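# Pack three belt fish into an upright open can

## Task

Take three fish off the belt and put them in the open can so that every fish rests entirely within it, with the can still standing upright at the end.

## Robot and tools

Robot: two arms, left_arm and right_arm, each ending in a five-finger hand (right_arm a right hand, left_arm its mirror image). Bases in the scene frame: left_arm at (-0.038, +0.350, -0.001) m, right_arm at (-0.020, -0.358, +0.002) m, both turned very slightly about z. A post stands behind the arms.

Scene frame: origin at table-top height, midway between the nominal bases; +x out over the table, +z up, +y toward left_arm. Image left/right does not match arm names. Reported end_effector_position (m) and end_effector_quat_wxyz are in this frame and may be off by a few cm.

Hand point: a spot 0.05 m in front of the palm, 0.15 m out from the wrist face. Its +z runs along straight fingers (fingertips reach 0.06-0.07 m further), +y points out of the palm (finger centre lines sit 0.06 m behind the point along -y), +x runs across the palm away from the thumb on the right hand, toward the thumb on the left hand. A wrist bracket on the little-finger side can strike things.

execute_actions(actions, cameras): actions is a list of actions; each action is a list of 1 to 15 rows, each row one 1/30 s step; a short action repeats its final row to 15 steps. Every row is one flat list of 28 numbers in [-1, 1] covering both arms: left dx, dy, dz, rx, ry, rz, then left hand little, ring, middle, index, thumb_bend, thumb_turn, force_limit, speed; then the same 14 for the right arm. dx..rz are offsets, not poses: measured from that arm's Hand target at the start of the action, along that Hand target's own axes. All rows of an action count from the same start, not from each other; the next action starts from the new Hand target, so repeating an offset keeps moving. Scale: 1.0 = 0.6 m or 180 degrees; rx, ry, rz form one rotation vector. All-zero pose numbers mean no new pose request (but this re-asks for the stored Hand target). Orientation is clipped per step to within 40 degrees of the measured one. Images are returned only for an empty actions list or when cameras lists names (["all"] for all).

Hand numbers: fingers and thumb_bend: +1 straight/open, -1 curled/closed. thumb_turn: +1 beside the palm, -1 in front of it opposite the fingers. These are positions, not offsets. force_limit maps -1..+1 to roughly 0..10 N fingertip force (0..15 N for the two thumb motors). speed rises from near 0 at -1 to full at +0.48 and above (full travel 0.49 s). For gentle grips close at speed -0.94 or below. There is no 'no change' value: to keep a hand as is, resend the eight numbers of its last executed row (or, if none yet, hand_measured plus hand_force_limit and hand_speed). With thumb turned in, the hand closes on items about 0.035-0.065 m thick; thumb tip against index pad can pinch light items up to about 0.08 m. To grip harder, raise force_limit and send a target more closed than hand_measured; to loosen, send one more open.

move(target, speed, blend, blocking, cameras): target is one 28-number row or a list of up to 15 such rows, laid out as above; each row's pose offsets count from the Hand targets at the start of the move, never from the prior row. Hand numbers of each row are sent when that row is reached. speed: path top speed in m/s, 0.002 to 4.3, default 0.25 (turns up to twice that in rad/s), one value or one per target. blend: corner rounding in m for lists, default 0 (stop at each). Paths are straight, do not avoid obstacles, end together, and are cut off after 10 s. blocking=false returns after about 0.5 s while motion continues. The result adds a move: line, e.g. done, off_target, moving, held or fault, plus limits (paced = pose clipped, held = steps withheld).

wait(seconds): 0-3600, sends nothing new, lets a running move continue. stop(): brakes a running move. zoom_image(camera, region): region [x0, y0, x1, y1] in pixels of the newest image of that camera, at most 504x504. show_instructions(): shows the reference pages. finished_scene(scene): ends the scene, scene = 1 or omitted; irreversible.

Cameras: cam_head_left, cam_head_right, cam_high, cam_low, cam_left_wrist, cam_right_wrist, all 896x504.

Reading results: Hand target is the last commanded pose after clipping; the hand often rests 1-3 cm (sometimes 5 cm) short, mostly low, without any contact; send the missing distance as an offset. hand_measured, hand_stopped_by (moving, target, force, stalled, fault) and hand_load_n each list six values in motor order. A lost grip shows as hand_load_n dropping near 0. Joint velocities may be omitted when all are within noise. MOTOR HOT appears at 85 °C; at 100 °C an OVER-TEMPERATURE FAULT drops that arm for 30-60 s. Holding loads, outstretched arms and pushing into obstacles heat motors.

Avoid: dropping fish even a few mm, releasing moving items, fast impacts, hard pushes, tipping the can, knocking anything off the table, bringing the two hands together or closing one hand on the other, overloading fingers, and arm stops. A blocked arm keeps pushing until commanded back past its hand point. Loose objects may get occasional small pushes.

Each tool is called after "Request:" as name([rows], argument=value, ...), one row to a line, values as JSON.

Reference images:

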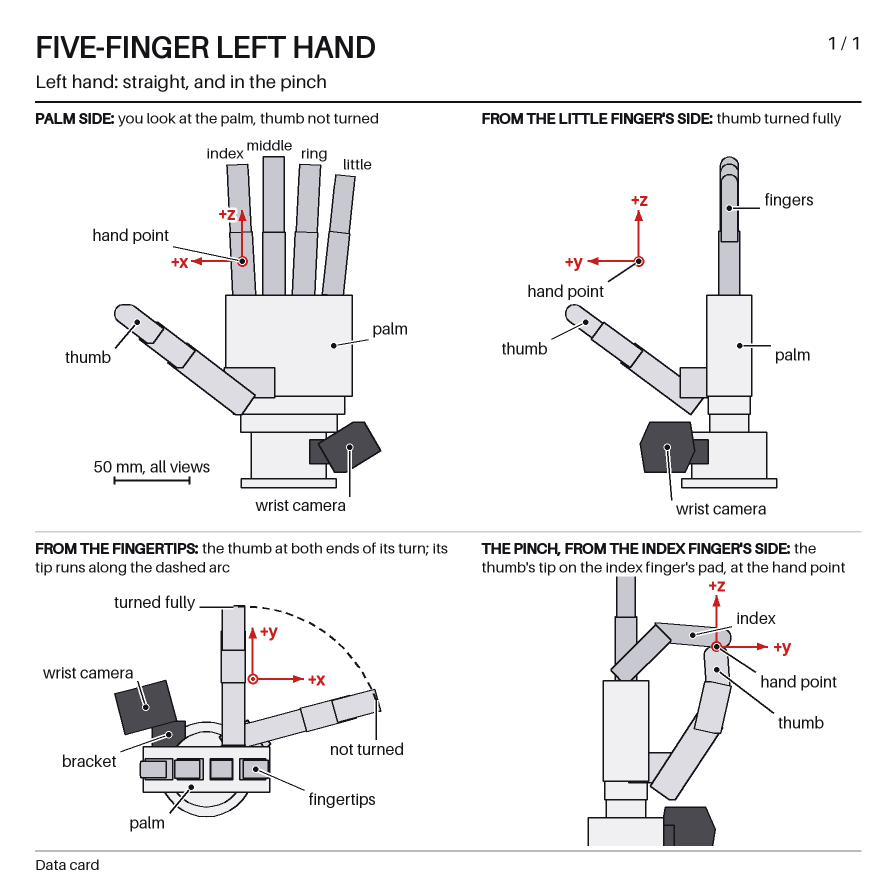

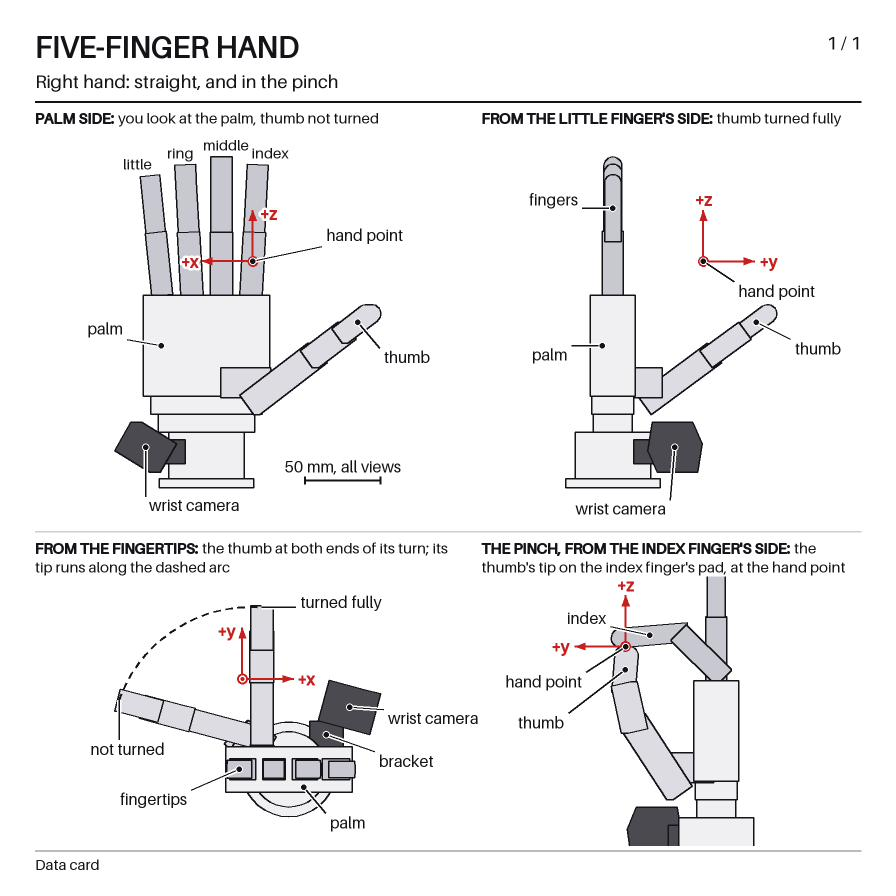

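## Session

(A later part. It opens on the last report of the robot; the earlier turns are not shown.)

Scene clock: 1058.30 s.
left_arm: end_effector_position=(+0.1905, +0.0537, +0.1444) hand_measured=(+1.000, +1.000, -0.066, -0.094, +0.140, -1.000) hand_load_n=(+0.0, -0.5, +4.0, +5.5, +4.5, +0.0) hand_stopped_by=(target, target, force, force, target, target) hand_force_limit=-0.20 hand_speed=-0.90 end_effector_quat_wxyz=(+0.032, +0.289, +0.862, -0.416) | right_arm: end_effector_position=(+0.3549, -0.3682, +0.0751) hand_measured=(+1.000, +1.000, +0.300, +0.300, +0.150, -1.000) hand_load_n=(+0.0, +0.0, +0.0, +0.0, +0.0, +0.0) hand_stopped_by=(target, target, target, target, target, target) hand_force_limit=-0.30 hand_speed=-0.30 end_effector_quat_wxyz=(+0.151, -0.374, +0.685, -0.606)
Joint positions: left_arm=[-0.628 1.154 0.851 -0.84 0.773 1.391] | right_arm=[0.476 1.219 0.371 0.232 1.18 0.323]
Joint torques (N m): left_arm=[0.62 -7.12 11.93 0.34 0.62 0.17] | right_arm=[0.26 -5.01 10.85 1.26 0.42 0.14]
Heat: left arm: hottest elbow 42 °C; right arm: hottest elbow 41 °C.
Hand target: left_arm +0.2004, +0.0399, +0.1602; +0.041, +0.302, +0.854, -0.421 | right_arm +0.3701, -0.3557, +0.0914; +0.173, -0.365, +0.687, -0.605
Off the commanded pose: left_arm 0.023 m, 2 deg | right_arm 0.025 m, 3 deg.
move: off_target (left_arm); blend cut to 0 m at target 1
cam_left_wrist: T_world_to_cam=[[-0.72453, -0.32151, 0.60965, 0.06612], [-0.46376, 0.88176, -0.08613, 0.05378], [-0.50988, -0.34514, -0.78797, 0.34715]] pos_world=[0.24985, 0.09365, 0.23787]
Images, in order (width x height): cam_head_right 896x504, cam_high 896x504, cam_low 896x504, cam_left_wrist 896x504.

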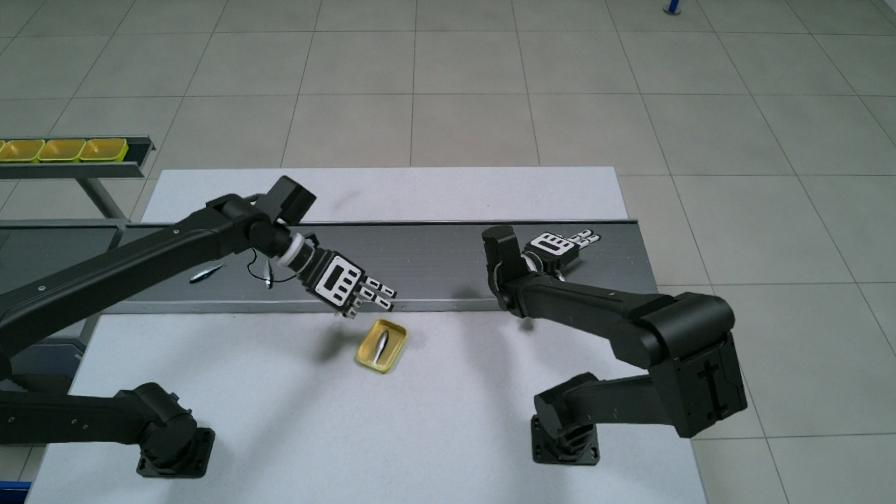

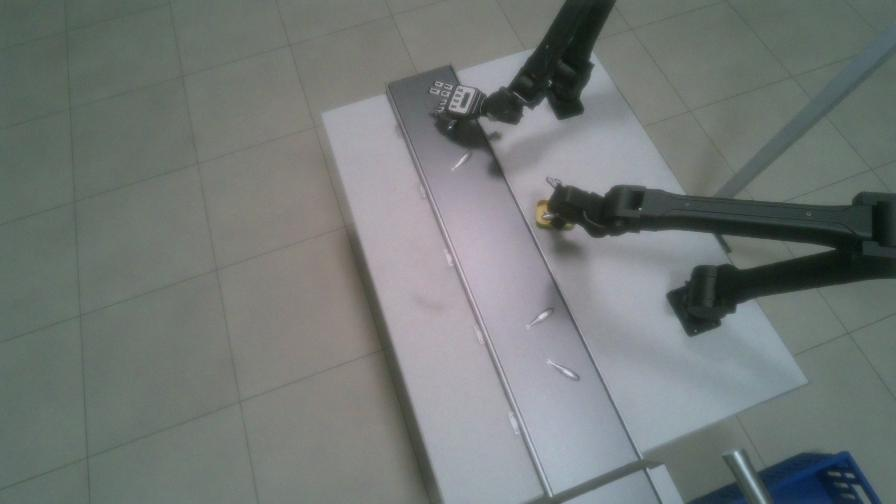

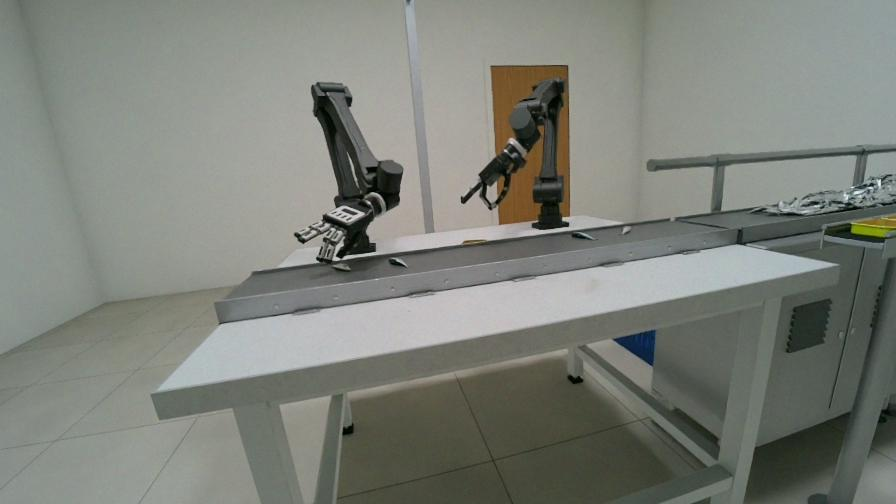

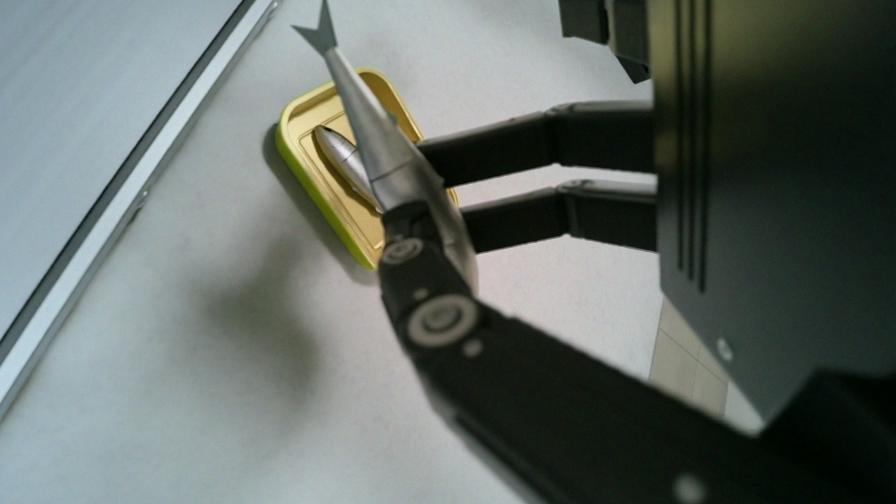

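Request:
move(target=[0.0145,-0.0795,0.1155,-0.0801,0.0268,-0.0011,1,1,-0.2,-0.2,0.14,-1,-0.2,-0.9,0,0,0,0,0,0,1,1,0.3,0.3,0.15,-1,-0.3,-0.3], speed=0.08, cameras=["cam_left_wrist","cam_high","cam_head_right","cam_low"])

Request:
zoom_image(camera="cam_left_wrist", region=[200, 0, 500, 300])

Request:
zoom_image(camera="cam_low", region=[430, 150, 530, 250])

Request:
zoom_image(camera="cam_head_right", region=[330, 275, 440, 385])

Scene clock: 1156.77 s.
left_arm: end_effector_position=(+0.1483, -0.0120, +0.1315) hand_measured=(+1.000, +1.000, -0.066, -0.094, +0.140, -1.000) hand_load_n=(+0.0, +0.0, +4.0, +6.0, +4.5, +0.0) hand_stopped_by=(target, target, force, force, target, target) hand_force_limit=-0.20 hand_speed=-0.90 end_effector_quat_wxyz=(+0.033, +0.308, +0.905, -0.291) | right_arm: end_effector_position=(+0.3549, -0.3682, +0.0751) hand_measured=(+1.000, +1.000, +0.300, +0.300, +0.150, -1.000) hand_load_n=(-0.5, +0.0, +0.0, +0.0, +0.0, +0.0) hand_stopped_by=(target, target, target, target, target, target) hand_force_limit=-0.30 hand_speed=-0.30 end_effector_quat_wxyz=(+0.151, -0.374, +0.685, -0.606)
Joint positions: left_arm=[-0.977 1.268 0.964 -0.822 0.407 1.135] | right_arm=[0.476 1.219 0.371 0.232 1.18 0.323]
Joint torques (N m): left_arm=[0.26 -8.47 11.82 0.57 0.12 -0.01] | right_arm=[0.32 -4.84 10.8 1.32 0.42 0.14]
Motor temperatures (°C): left_arm=[25 30 59 25 25 23] | right_arm=[24 26 43 24 26 22]
Heat: left arm: hottest elbow 59 °C; right arm: hottest elbow 43 °C.
Hand target: left_arm +0.1543, -0.0295, +0.1459; +0.042, +0.311, +0.902, -0.298 | right_arm +0.3701, -0.3557, +0.0914; +0.173, -0.365, +0.687, -0.605
Off the commanded pose: left_arm 0.023 m, 1 deg | right_arm 0.025 m, 3 deg.
move: off_target (left_arm)
cam_left_wrist: T_world_to_cam=[[-0.77104, -0.45669, 0.44378, 0.04943], [-0.46518, 0.87986, 0.09724, 0.06709], [-0.43487, -0.13146, -0.89084, 0.29786]] pos_world=[0.19885, 0.00271, 0.23689]
Images, in order (width x height): cam_head_right 896x504, cam_high 896x504, cam_low 896x504, cam_left_wrist 896x504.

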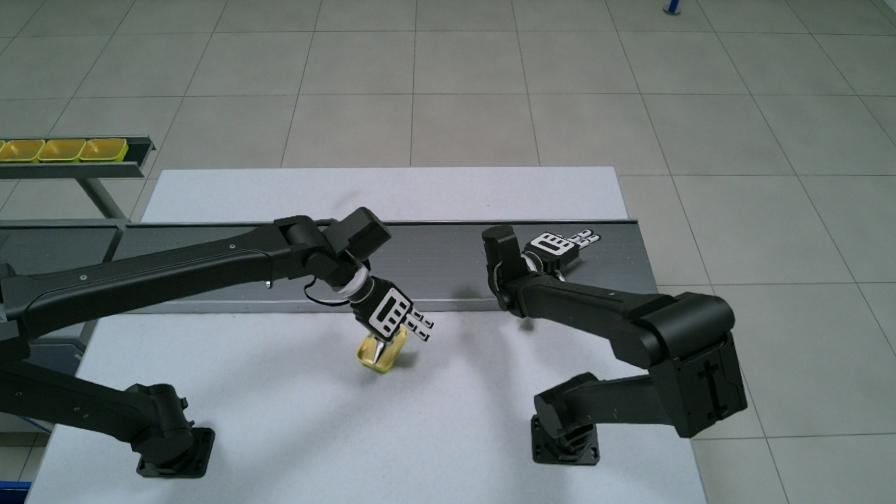

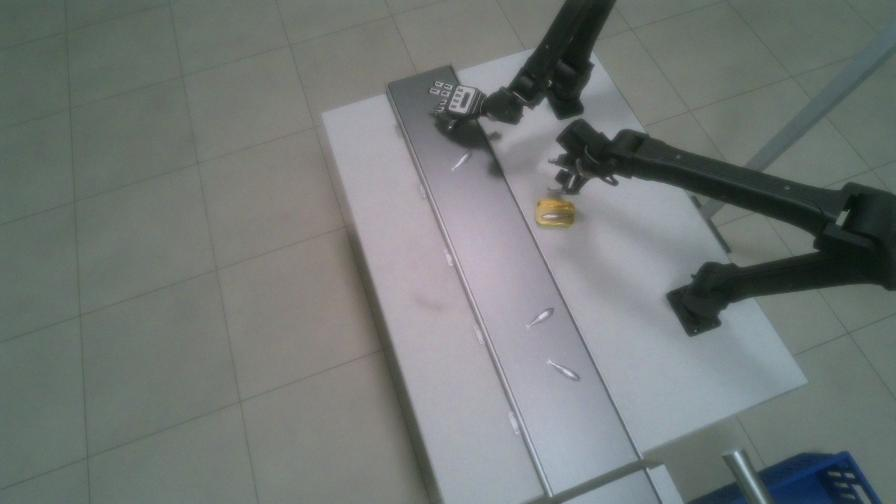

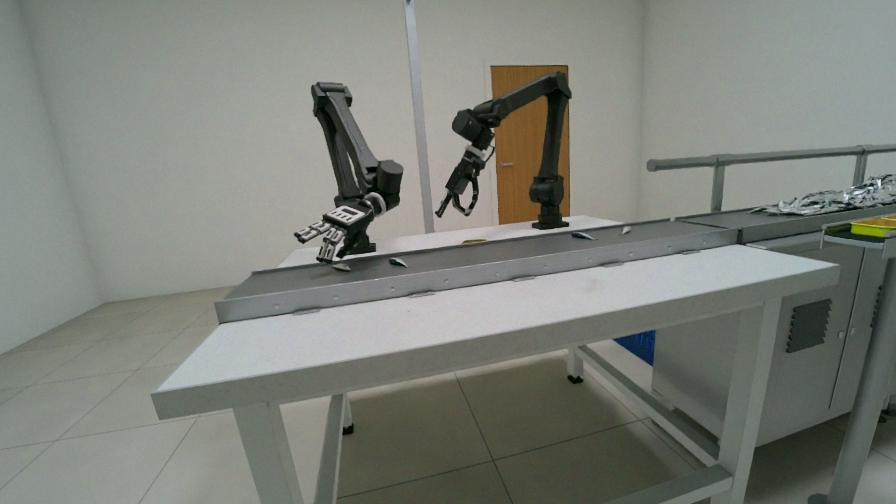

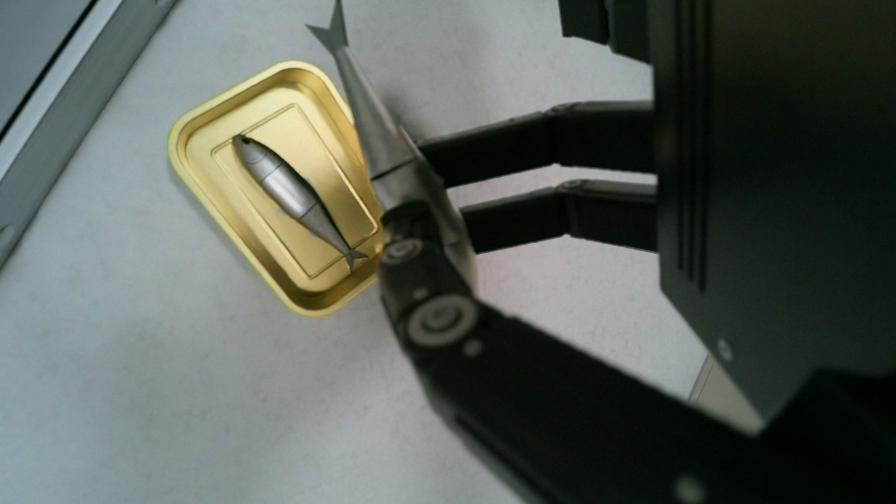

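Scaled by 1.680.

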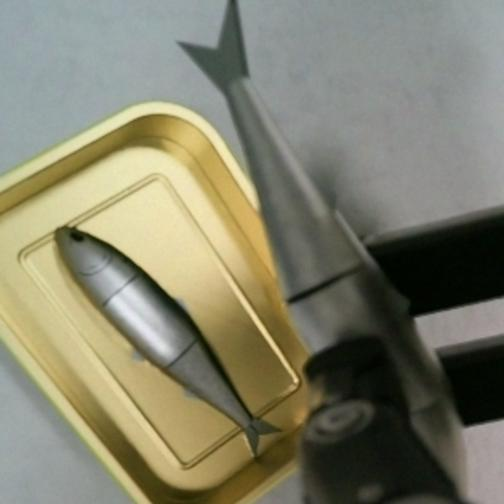

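Scaled by 5.040.

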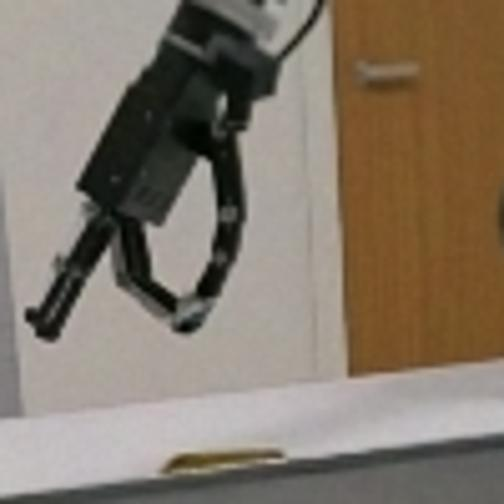

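Scaled by 4.582.

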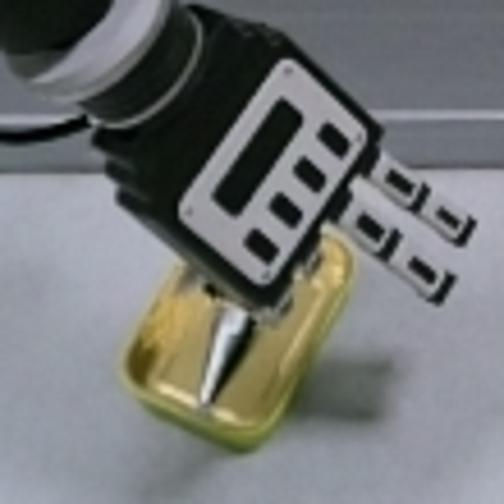

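Request:
move(target=[0.0118,0.0247,0.0448,0.0835,-0.0167,-0.0129,1,1,-0.2,-0.2,0.14,-1,-0.2,-0.9,0,0,0,0,0,0,1,1,0.3,0.3,0.15,-1,-0.3,-0.3], speed=0.06, cameras=["cam_left_wrist","cam_high","cam_head_right","cam_low"])

Request:
zoom_image(camera="cam_left_wrist", region=[200, 0, 500, 300])

Request:
zoom_image(camera="cam_low", region=[430, 160, 530, 260])

Request:
zoom_image(camera="cam_head_right", region=[330, 275, 440, 385])

Scene clock: 1212.43 s.
left_arm: end_effector_position=(+0.1514, -0.0346, +0.1188) hand_measured=(+1.000, +1.000, -0.066, -0.094, +0.140, -1.000) hand_load_n=(+0.0, +0.0, +4.0, +6.0, +4.5, +0.0) hand_stopped_by=(target, target, force, force, target, target) hand_force_limit=-0.20 hand_speed=-0.90 end_effector_quat_wxyz=(+0.019, +0.296, +0.857, -0.421) | right_arm: end_effector_position=(+0.3549, -0.3682, +0.0751) hand_measured=(+1.000, +1.000, +0.300, +0.300, +0.150, -1.000) hand_load_n=(+0.0, +0.0, +0.0, +0.0, +0.0, +0.0) hand_stopped_by=(target, target, target, target, target, target) hand_force_limit=-0.30 hand_speed=-0.30 end_effector_quat_wxyz=(+0.151, -0.374, +0.685, -0.606)
Joint positions: left_arm=[-0.88 1.268 0.851 -0.556 0.674 1.119] | right_arm=[0.476 1.219 0.371 0.232 1.18 0.323]
Joint torques (N m): left_arm=[2.14 -9.99 7.47 1.66 0.56 -0.02] | right_arm=[0.21 -4.78 10.81 1.26 0.41 0.14]
Motor temperatures (°C): left_arm=[25 31 61 25 24 23] | right_arm=[24 26 43 23 26 22]
Heat: left arm: hottest elbow 61 °C; right arm: hottest elbow 43 °C.
Hand target: left_arm +0.1543, -0.0315, +0.1144; +0.018, +0.287, +0.860, -0.422 | right_arm +0.3701, -0.3557, +0.0914; +0.173, -0.365, +0.687, -0.605
Off the commanded pose: left_arm 0.006 m, 1 deg | right_arm 0.025 m, 3 deg.
move: done
cam_left_wrist: T_world_to_cam=[[-0.72124, -0.30065, 0.62403, 0.02355], [-0.44204, 0.89338, -0.08047, 0.10778], [-0.53331, -0.33388, -0.77724, 0.27928]] pos_world=[0.21357, 0.00404, 0.21105]
Images, in order (width x height): cam_head_right 896x504, cam_high 896x504, cam_low 896x504, cam_left_wrist 896x504.

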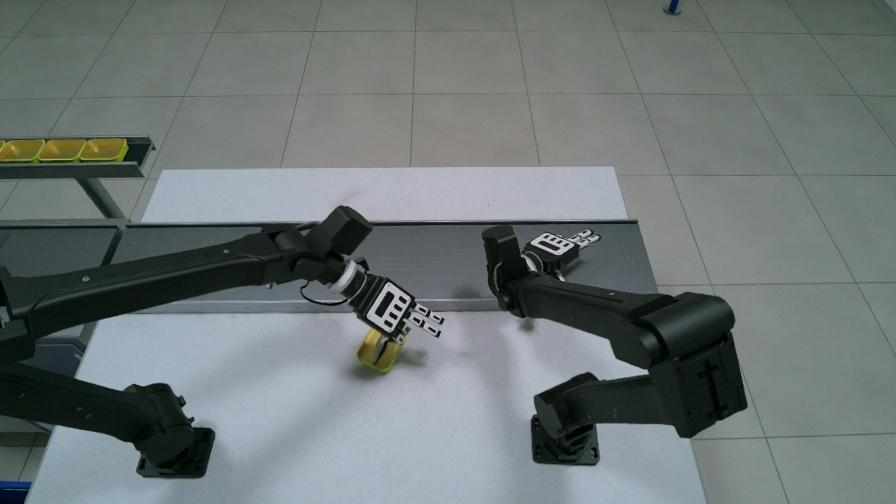

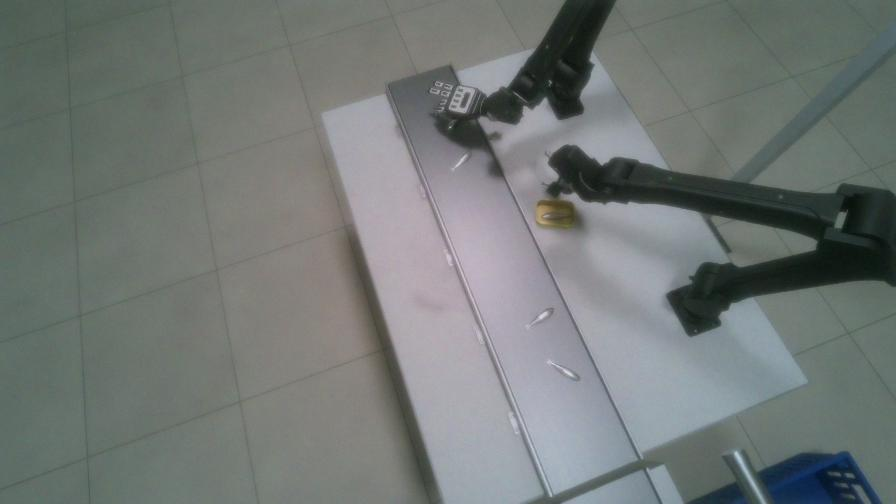

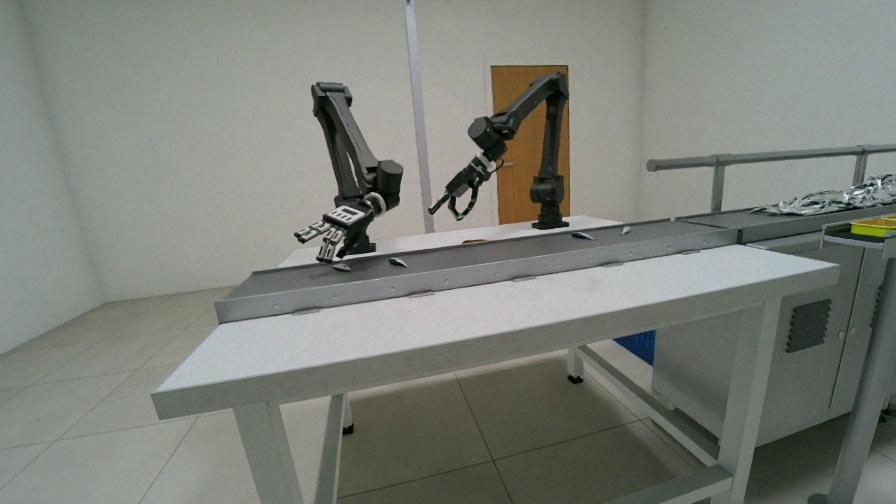

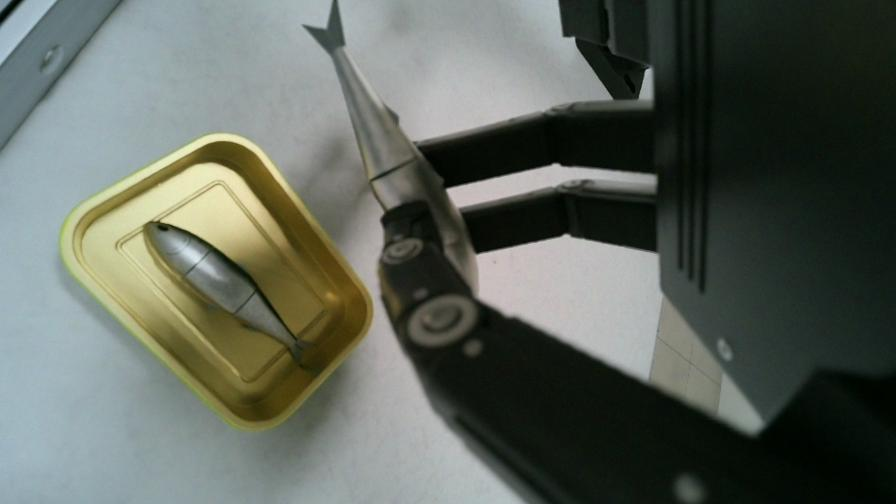

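Scaled by 1.680.

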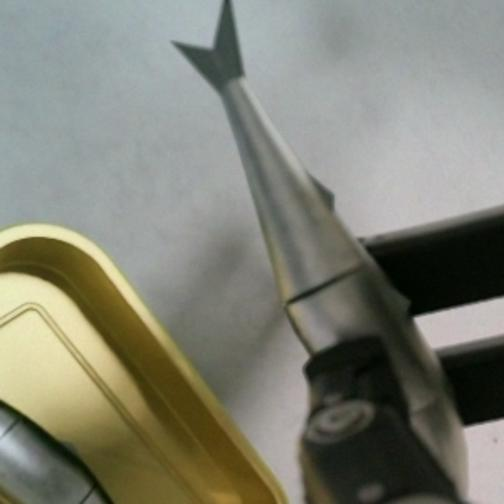

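Scaled by 5.040.

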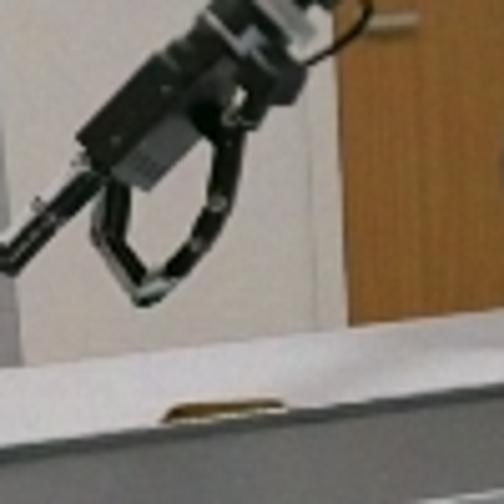

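Scaled by 4.582.

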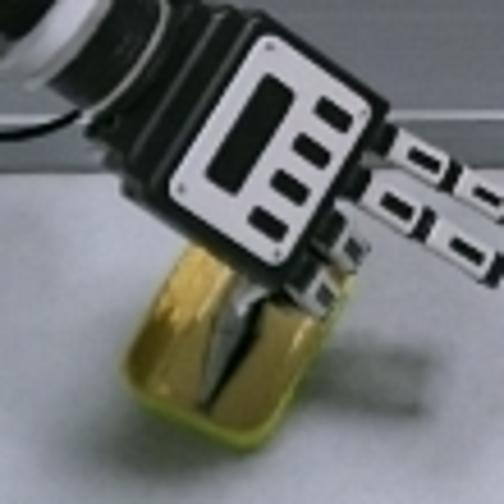

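Request:
move(target=[0.0257,0.0235,-0.0112,0,0,0,1,1,-0.2,-0.2,0.14,-1,-0.2,-0.9,0,0,0,0,0,0,1,1,0.3,0.3,0.15,-1,-0.3,-0.3], speed=0.06, cameras=["cam_left_wrist"])

Scene clock: 1228.70 s.
left_arm: end_effector_position=(+0.1459, -0.0149, +0.1026) hand_measured=(+1.000, +1.000, -0.066, -0.094, +0.140, -1.000) hand_load_n=(+0.0, +0.0, +4.0, +6.0, +4.5, +0.0) hand_stopped_by=(target, target, force, force, target, target) hand_force_limit=-0.20 hand_speed=-0.90 end_effector_quat_wxyz=(+0.009, +0.286, +0.863, -0.417) | right_arm: end_effector_position=(+0.3549, -0.3682, +0.0751) hand_measured=(+1.000, +1.000, +0.300, +0.300, +0.150, -1.000) hand_load_n=(+0.0, +0.0, +0.0, +0.0, +0.5, +0.0) hand_stopped_by=(target, target, target, target, target, target) hand_force_limit=-0.30 hand_speed=-0.30 end_effector_quat_wxyz=(+0.151, -0.374, +0.685, -0.606)
Joint positions: left_arm=[-0.855 1.25 0.795 -0.551 0.688 1.128] | right_arm=[0.476 1.219 0.371 0.232 1.18 0.323]
Joint torques (N m): left_arm=[2.32 -10.7 7.39 1.47 0.58 0.15] | right_arm=[0.21 -4.89 10.78 1.32 0.41 0.13]
Motor temperatures (°C): left_arm=[25 31 56 25 24 23] | right_arm=[24 26 43 23 26 22]
Heat: left arm: hottest elbow 56 °C; right arm: hottest elbow 43 °C.
Hand target: left_arm +0.1501, -0.0125, +0.1045; +0.019, +0.287, +0.860, -0.422 | right_arm +0.3701, -0.3557, +0.0914; +0.173, -0.365, +0.687, -0.605
Off the commanded pose: left_arm 0.005 m, 1 deg | right_arm 0.025 m, 3 deg.
move: done
cam_left_wrist: T_world_to_cam=[[-0.70315, -0.3195, 0.63522, 0.03163], [-0.45414, 0.8892, -0.05545, 0.08558], [-0.54712, -0.32747, -0.77034, 0.27169]] pos_world=[0.20975, 0.02298, 0.19395]

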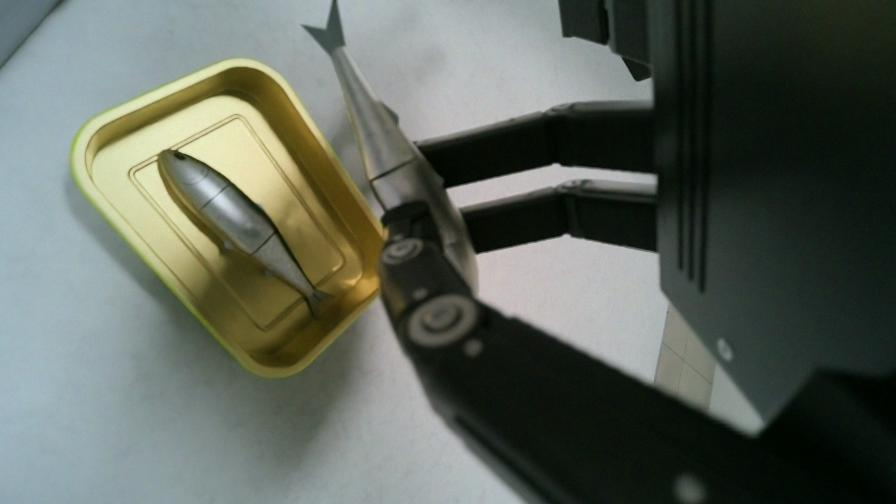

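Request:
move(target=[0.0172,0.0505,0.0415,0,0,0,1,1,-0.2,-0.2,0.14,-1,-0.2,-0.9,0,0,0,0,0,0,1,1,0.3,0.3,0.15,-1,-0.3,-0.3], speed=0.06, cameras=["cam_left_wrist","cam_head_right","cam_high","cam_low"])

Request:
zoom_image(camera="cam_low", region=[430, 180, 530, 280])

Request:
zoom_image(camera="cam_head_right", region=[330, 285, 430, 385])

Scene clock: 1239.53 s.
left_arm: end_effector_position=(+0.1480, -0.0144, +0.0724) hand_measured=(+1.000, +1.000, -0.066, -0.094, +0.140, -1.000) hand_load_n=(+0.0, +0.0, +3.5, +6.0, +4.5, -0.5) hand_stopped_by=(target, target, force, force, target, target) hand_force_limit=-0.20 hand_speed=-0.90 end_effector_quat_wxyz=(+0.020, +0.290, +0.858, -0.423) | right_arm: end_effector_position=(+0.3549, -0.3682, +0.0751) hand_measured=(+1.000, +1.000, +0.300, +0.300, +0.150, -1.000) hand_load_n=(+0.0, +0.0, +0.0, +0.0, +0.0, +0.5) hand_stopped_by=(target, target, target, target, target, target) hand_force_limit=-0.30 hand_speed=-0.30 end_effector_quat_wxyz=(+0.151, -0.374, +0.685, -0.606)
Joint positions: left_arm=[-0.849 1.285 0.728 -0.425 0.691 1.135] | right_arm=[0.476 1.219 0.371 0.232 1.18 0.323]
Joint torques (N m): left_arm=[2.32 -7.88 7.1 1.62 0.59 0.14] | right_arm=[0.26 -4.78 10.81 1.33 0.4 0.14]
Heat: left arm: hottest elbow 53 °C; right arm: hottest elbow 43 °C.
Hand target: left_arm +0.1517, -0.0112, +0.0640; +0.018, +0.287, +0.860, -0.422 | right_arm +0.3701, -0.3557, +0.0914; +0.173, -0.365, +0.687, -0.605
Off the commanded pose: left_arm 0.010 m, 0 deg | right_arm 0.025 m, 3 deg.
move: done
cam_left_wrist: T_world_to_cam=[[-0.71446, -0.30563, 0.6294, 0.05464], [-0.45256, 0.88791, -0.08256, 0.08605], [-0.53361, -0.34382, -0.77268, 0.24774]] pos_world=[0.21018, 0.02547, 0.16414]
Images, in order (width x height): cam_head_right 896x504, cam_high 896x504, cam_low 896x504, cam_left_wrist 896x504.

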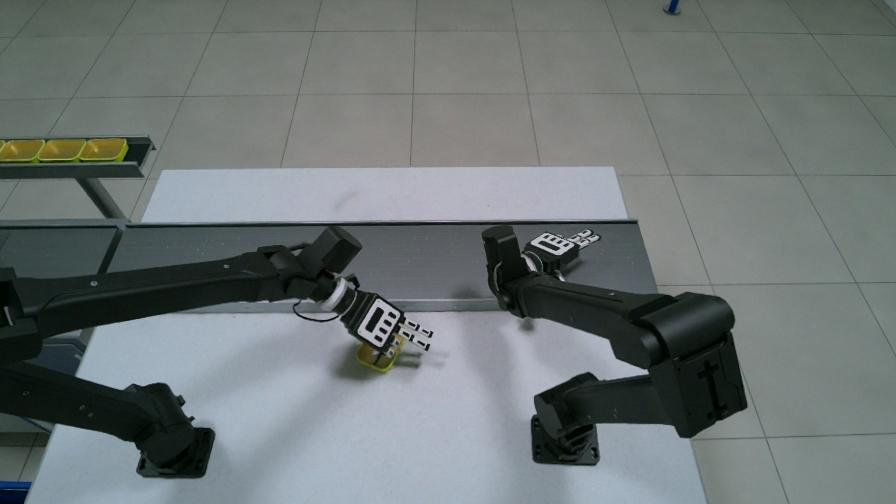

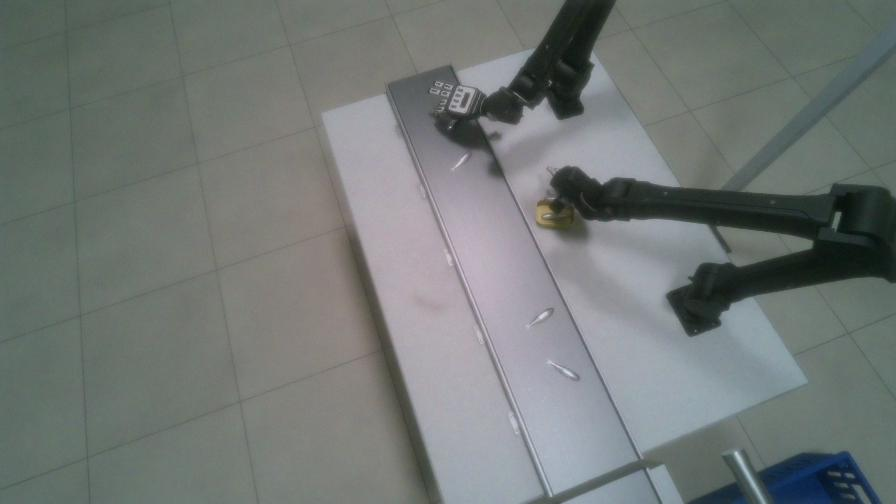

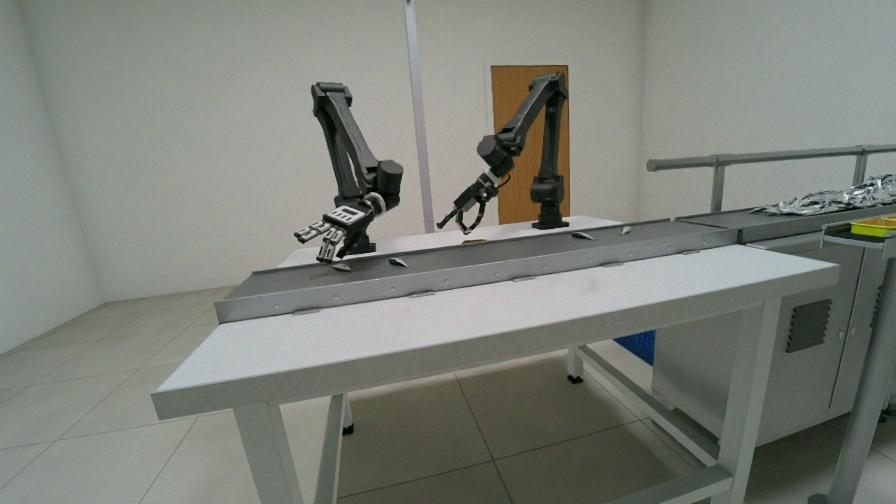

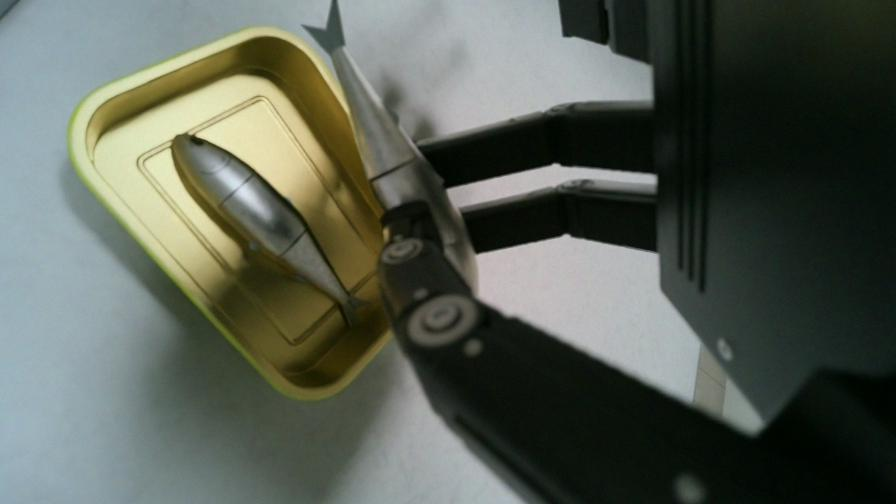

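Scaled by 5.040.

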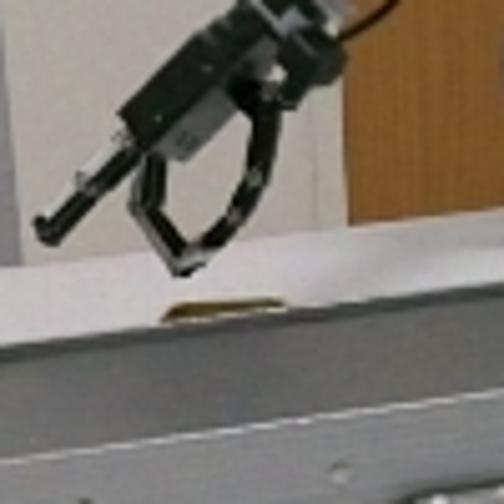

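Scaled by 5.040.

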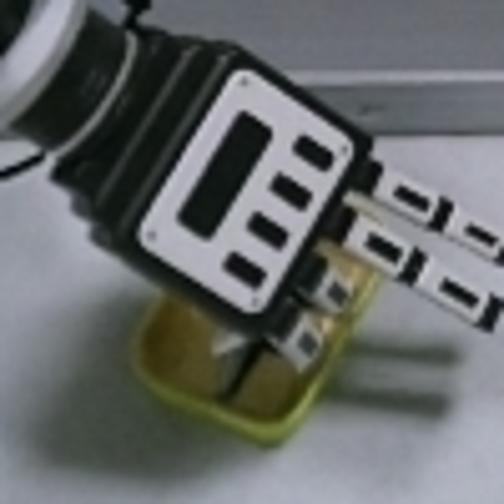

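Request:
move(target=[0.0027,0.0228,-0.0265,0,0,0,1,1,-0.2,-0.2,0.14,-1,-0.2,-0.9,0,0,0,0,0,0,1,1,0.3,0.3,0.15,-1,-0.3,-0.3], speed=0.06, cameras=["cam_left_wrist"])

Scene clock: 1289.63 s.
left_arm: end_effector_position=(+0.1603, +0.0013, +0.0678) hand_measured=(+1.000, +1.000, -0.066, -0.094, +0.140, -1.000) hand_load_n=(+0.0, +0.0, +4.0, +6.0, +4.5, +0.0) hand_stopped_by=(target, target, force, force, target, target) hand_force_limit=-0.20 hand_speed=-0.90 end_effector_quat_wxyz=(+0.022, +0.291, +0.857, -0.424) | right_arm: end_effector_position=(+0.3549, -0.3682, +0.0751) hand_measured=(+1.000, +1.000, +0.300, +0.300, +0.150, -1.000) hand_load_n=(+0.0, +0.0, +0.0, +0.0, +0.0, +0.0) hand_stopped_by=(target, target, target, target, target, target) hand_force_limit=-0.30 hand_speed=-0.30 end_effector_quat_wxyz=(+0.151, -0.374, +0.685, -0.606)
Joint positions: left_arm=[-0.792 1.285 0.718 -0.451 0.721 1.197] | right_arm=[0.476 1.219 0.371 0.232 1.18 0.323]
Joint torques (N m): left_arm=[2.61 -9.76 6.95 0.53 0.61 0.17] | right_arm=[0.32 -4.72 10.84 1.32 0.41 0.14]
Motor temperatures (°C): left_arm=[25 31 47 25 25 23] | right_arm=[24 26 44 23 26 22]
Heat: left arm: hottest elbow 47 °C; right arm: hottest elbow 44 °C.
Hand target: left_arm +0.1606, +0.0077, +0.0640; +0.018, +0.287, +0.860, -0.422 | right_arm +0.3701, -0.3557, +0.0914; +0.173, -0.365, +0.687, -0.605
Off the commanded pose: left_arm 0.008 m, 1 deg | right_arm 0.025 m, 3 deg.
move: done
cam_left_wrist: T_world_to_cam=[[-0.7163, -0.30414, 0.62803, 0.0715], [-0.45276, 0.88741, -0.08664, 0.0776], [-0.53097, -0.3464, -0.77336, 0.25579]] pos_world=[0.22216, 0.04149, 0.15964]

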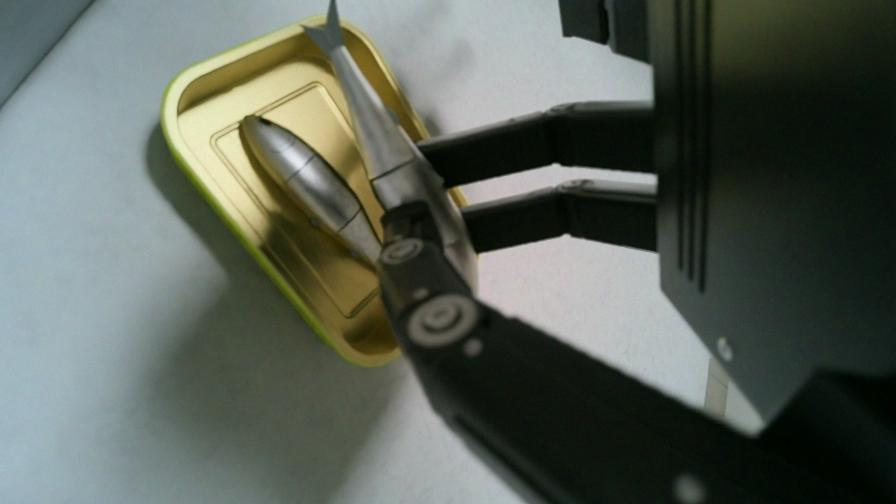

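Request:
move(target=[0.0147,0.0213,0.0167,0,0,0,1,1,-0.2,-0.2,0.14,-1,-0.2,-0.9,0,0,0,0,0,0,1,1,0.3,0.3,0.15,-1,-0.3,-0.3], speed=0.05, cameras=["cam_left_wrist","cam_low","cam_head_right"])

Request:
zoom_image(camera="cam_low", region=[430, 180, 530, 280])

Request:
zoom_image(camera="cam_head_right", region=[330, 285, 430, 385])

Scene clock: 1299.57 s.
left_arm: end_effector_position=(+0.1552, +0.0067, +0.0553) hand_measured=(+1.000, +1.000, -0.066, -0.094, +0.140, -1.000) hand_load_n=(-0.5, +0.0, +4.0, +6.0, +4.5, +0.0) hand_stopped_by=(target, target, force, force, target, target) hand_force_limit=-0.20 hand_speed=-0.90 end_effector_quat_wxyz=(+0.021, +0.291, +0.858, -0.424) | right_arm: end_effector_position=(+0.3549, -0.3682, +0.0751) hand_measured=(+1.000, +1.000, +0.300, +0.300, +0.150, -1.000) hand_load_n=(+0.0, +0.0, +0.0, +0.0, +0.0, +0.5) hand_stopped_by=(target, target, target, target, target, target) hand_force_limit=-0.30 hand_speed=-0.30 end_effector_quat_wxyz=(+0.151, -0.374, +0.685, -0.606)
Joint positions: left_arm=[-0.792 1.289 0.682 -0.413 0.721 1.198] | right_arm=[0.476 1.219 0.371 0.232 1.18 0.323]
Joint torques (N m): left_arm=[1.85 -8 6.64 1.5 0.62 0.15] | right_arm=[0.32 -4.84 10.84 1.29 0.42 0.15]
Heat: left arm: hottest elbow 46 °C; right arm: hottest elbow 44 °C.
Hand target: left_arm +0.1576, +0.0108, +0.0459; +0.018, +0.287, +0.860, -0.422 | right_arm +0.3701, -0.3557, +0.0914; +0.173, -0.365, +0.687, -0.605
Off the commanded pose: left_arm 0.010 m, 1 deg | right_arm 0.025 m, 3 deg.
move: done
cam_left_wrist: T_world_to_cam=[[-0.71622, -0.30433, 0.62802, 0.07734], [-0.45214, 0.88785, -0.0854, 0.06931], [-0.5316, -0.34512, -0.7735, 0.24536]] pos_world=[0.21716, 0.04668, 0.14714]
Images, in order (width x height): cam_head_right 896x504, cam_low 896x504, cam_left_wrist 896x504.

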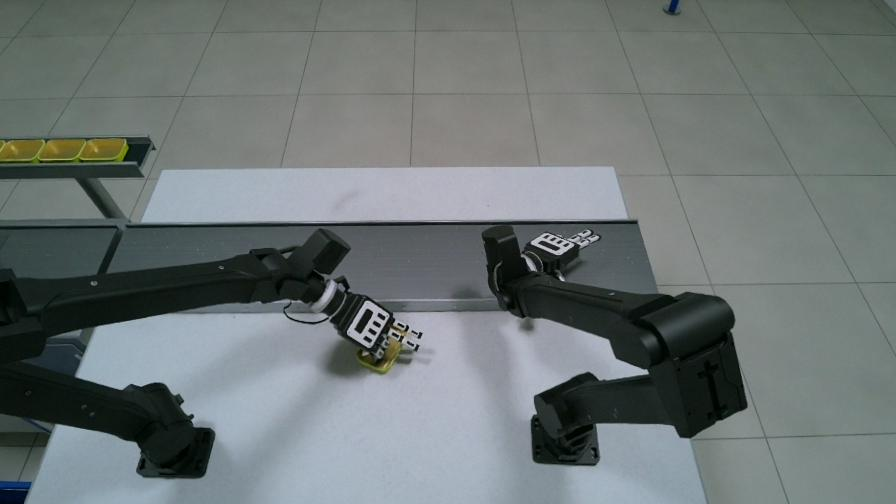

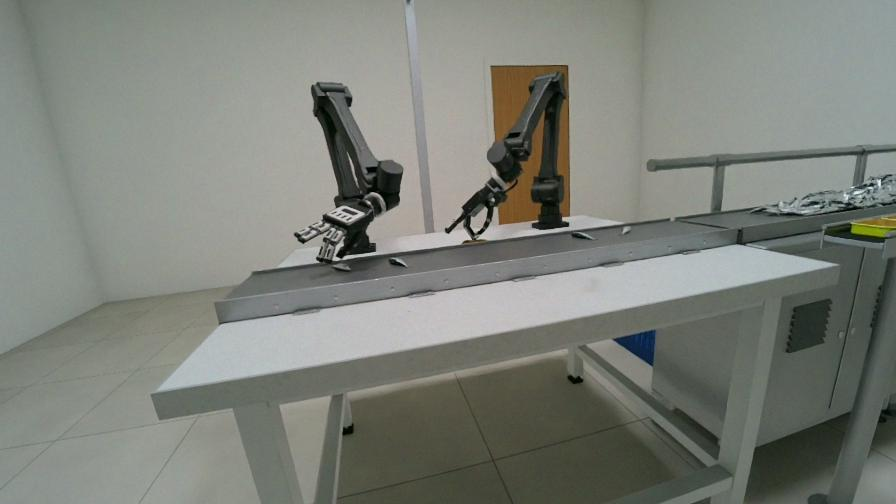

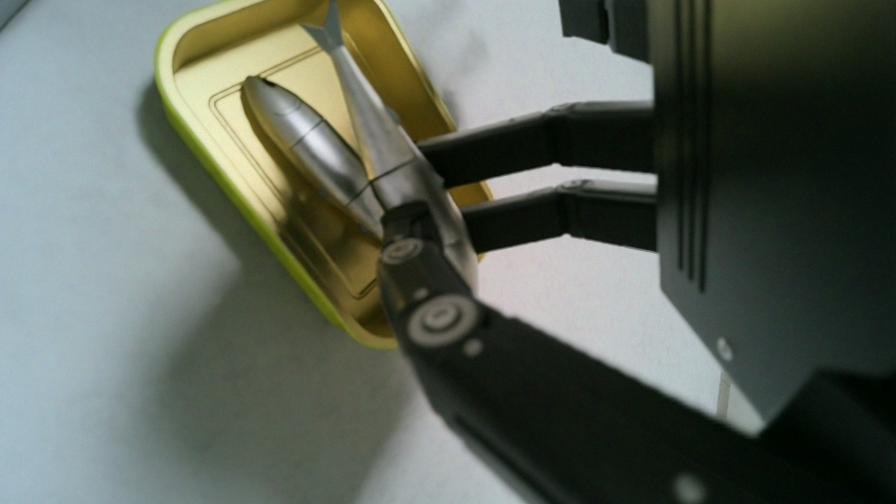

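Scaled by 5.040.

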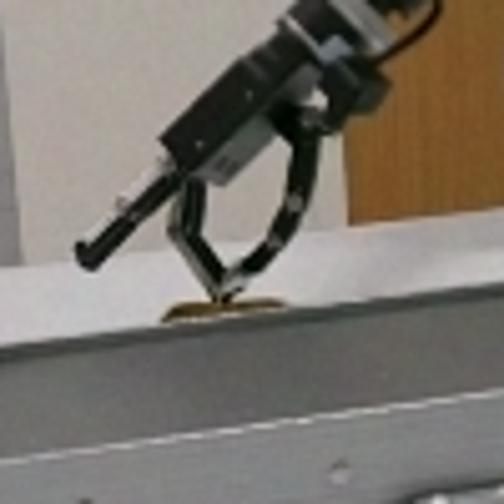

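Scaled by 5.040.

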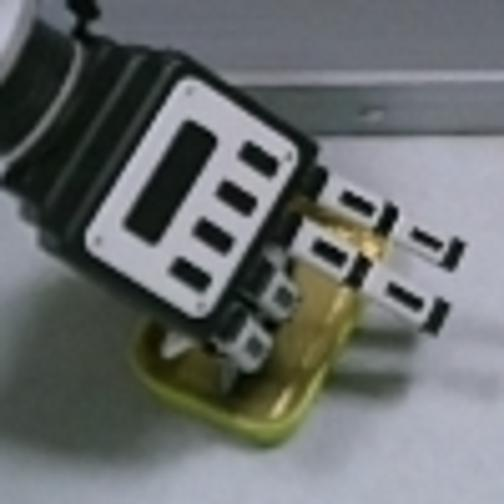

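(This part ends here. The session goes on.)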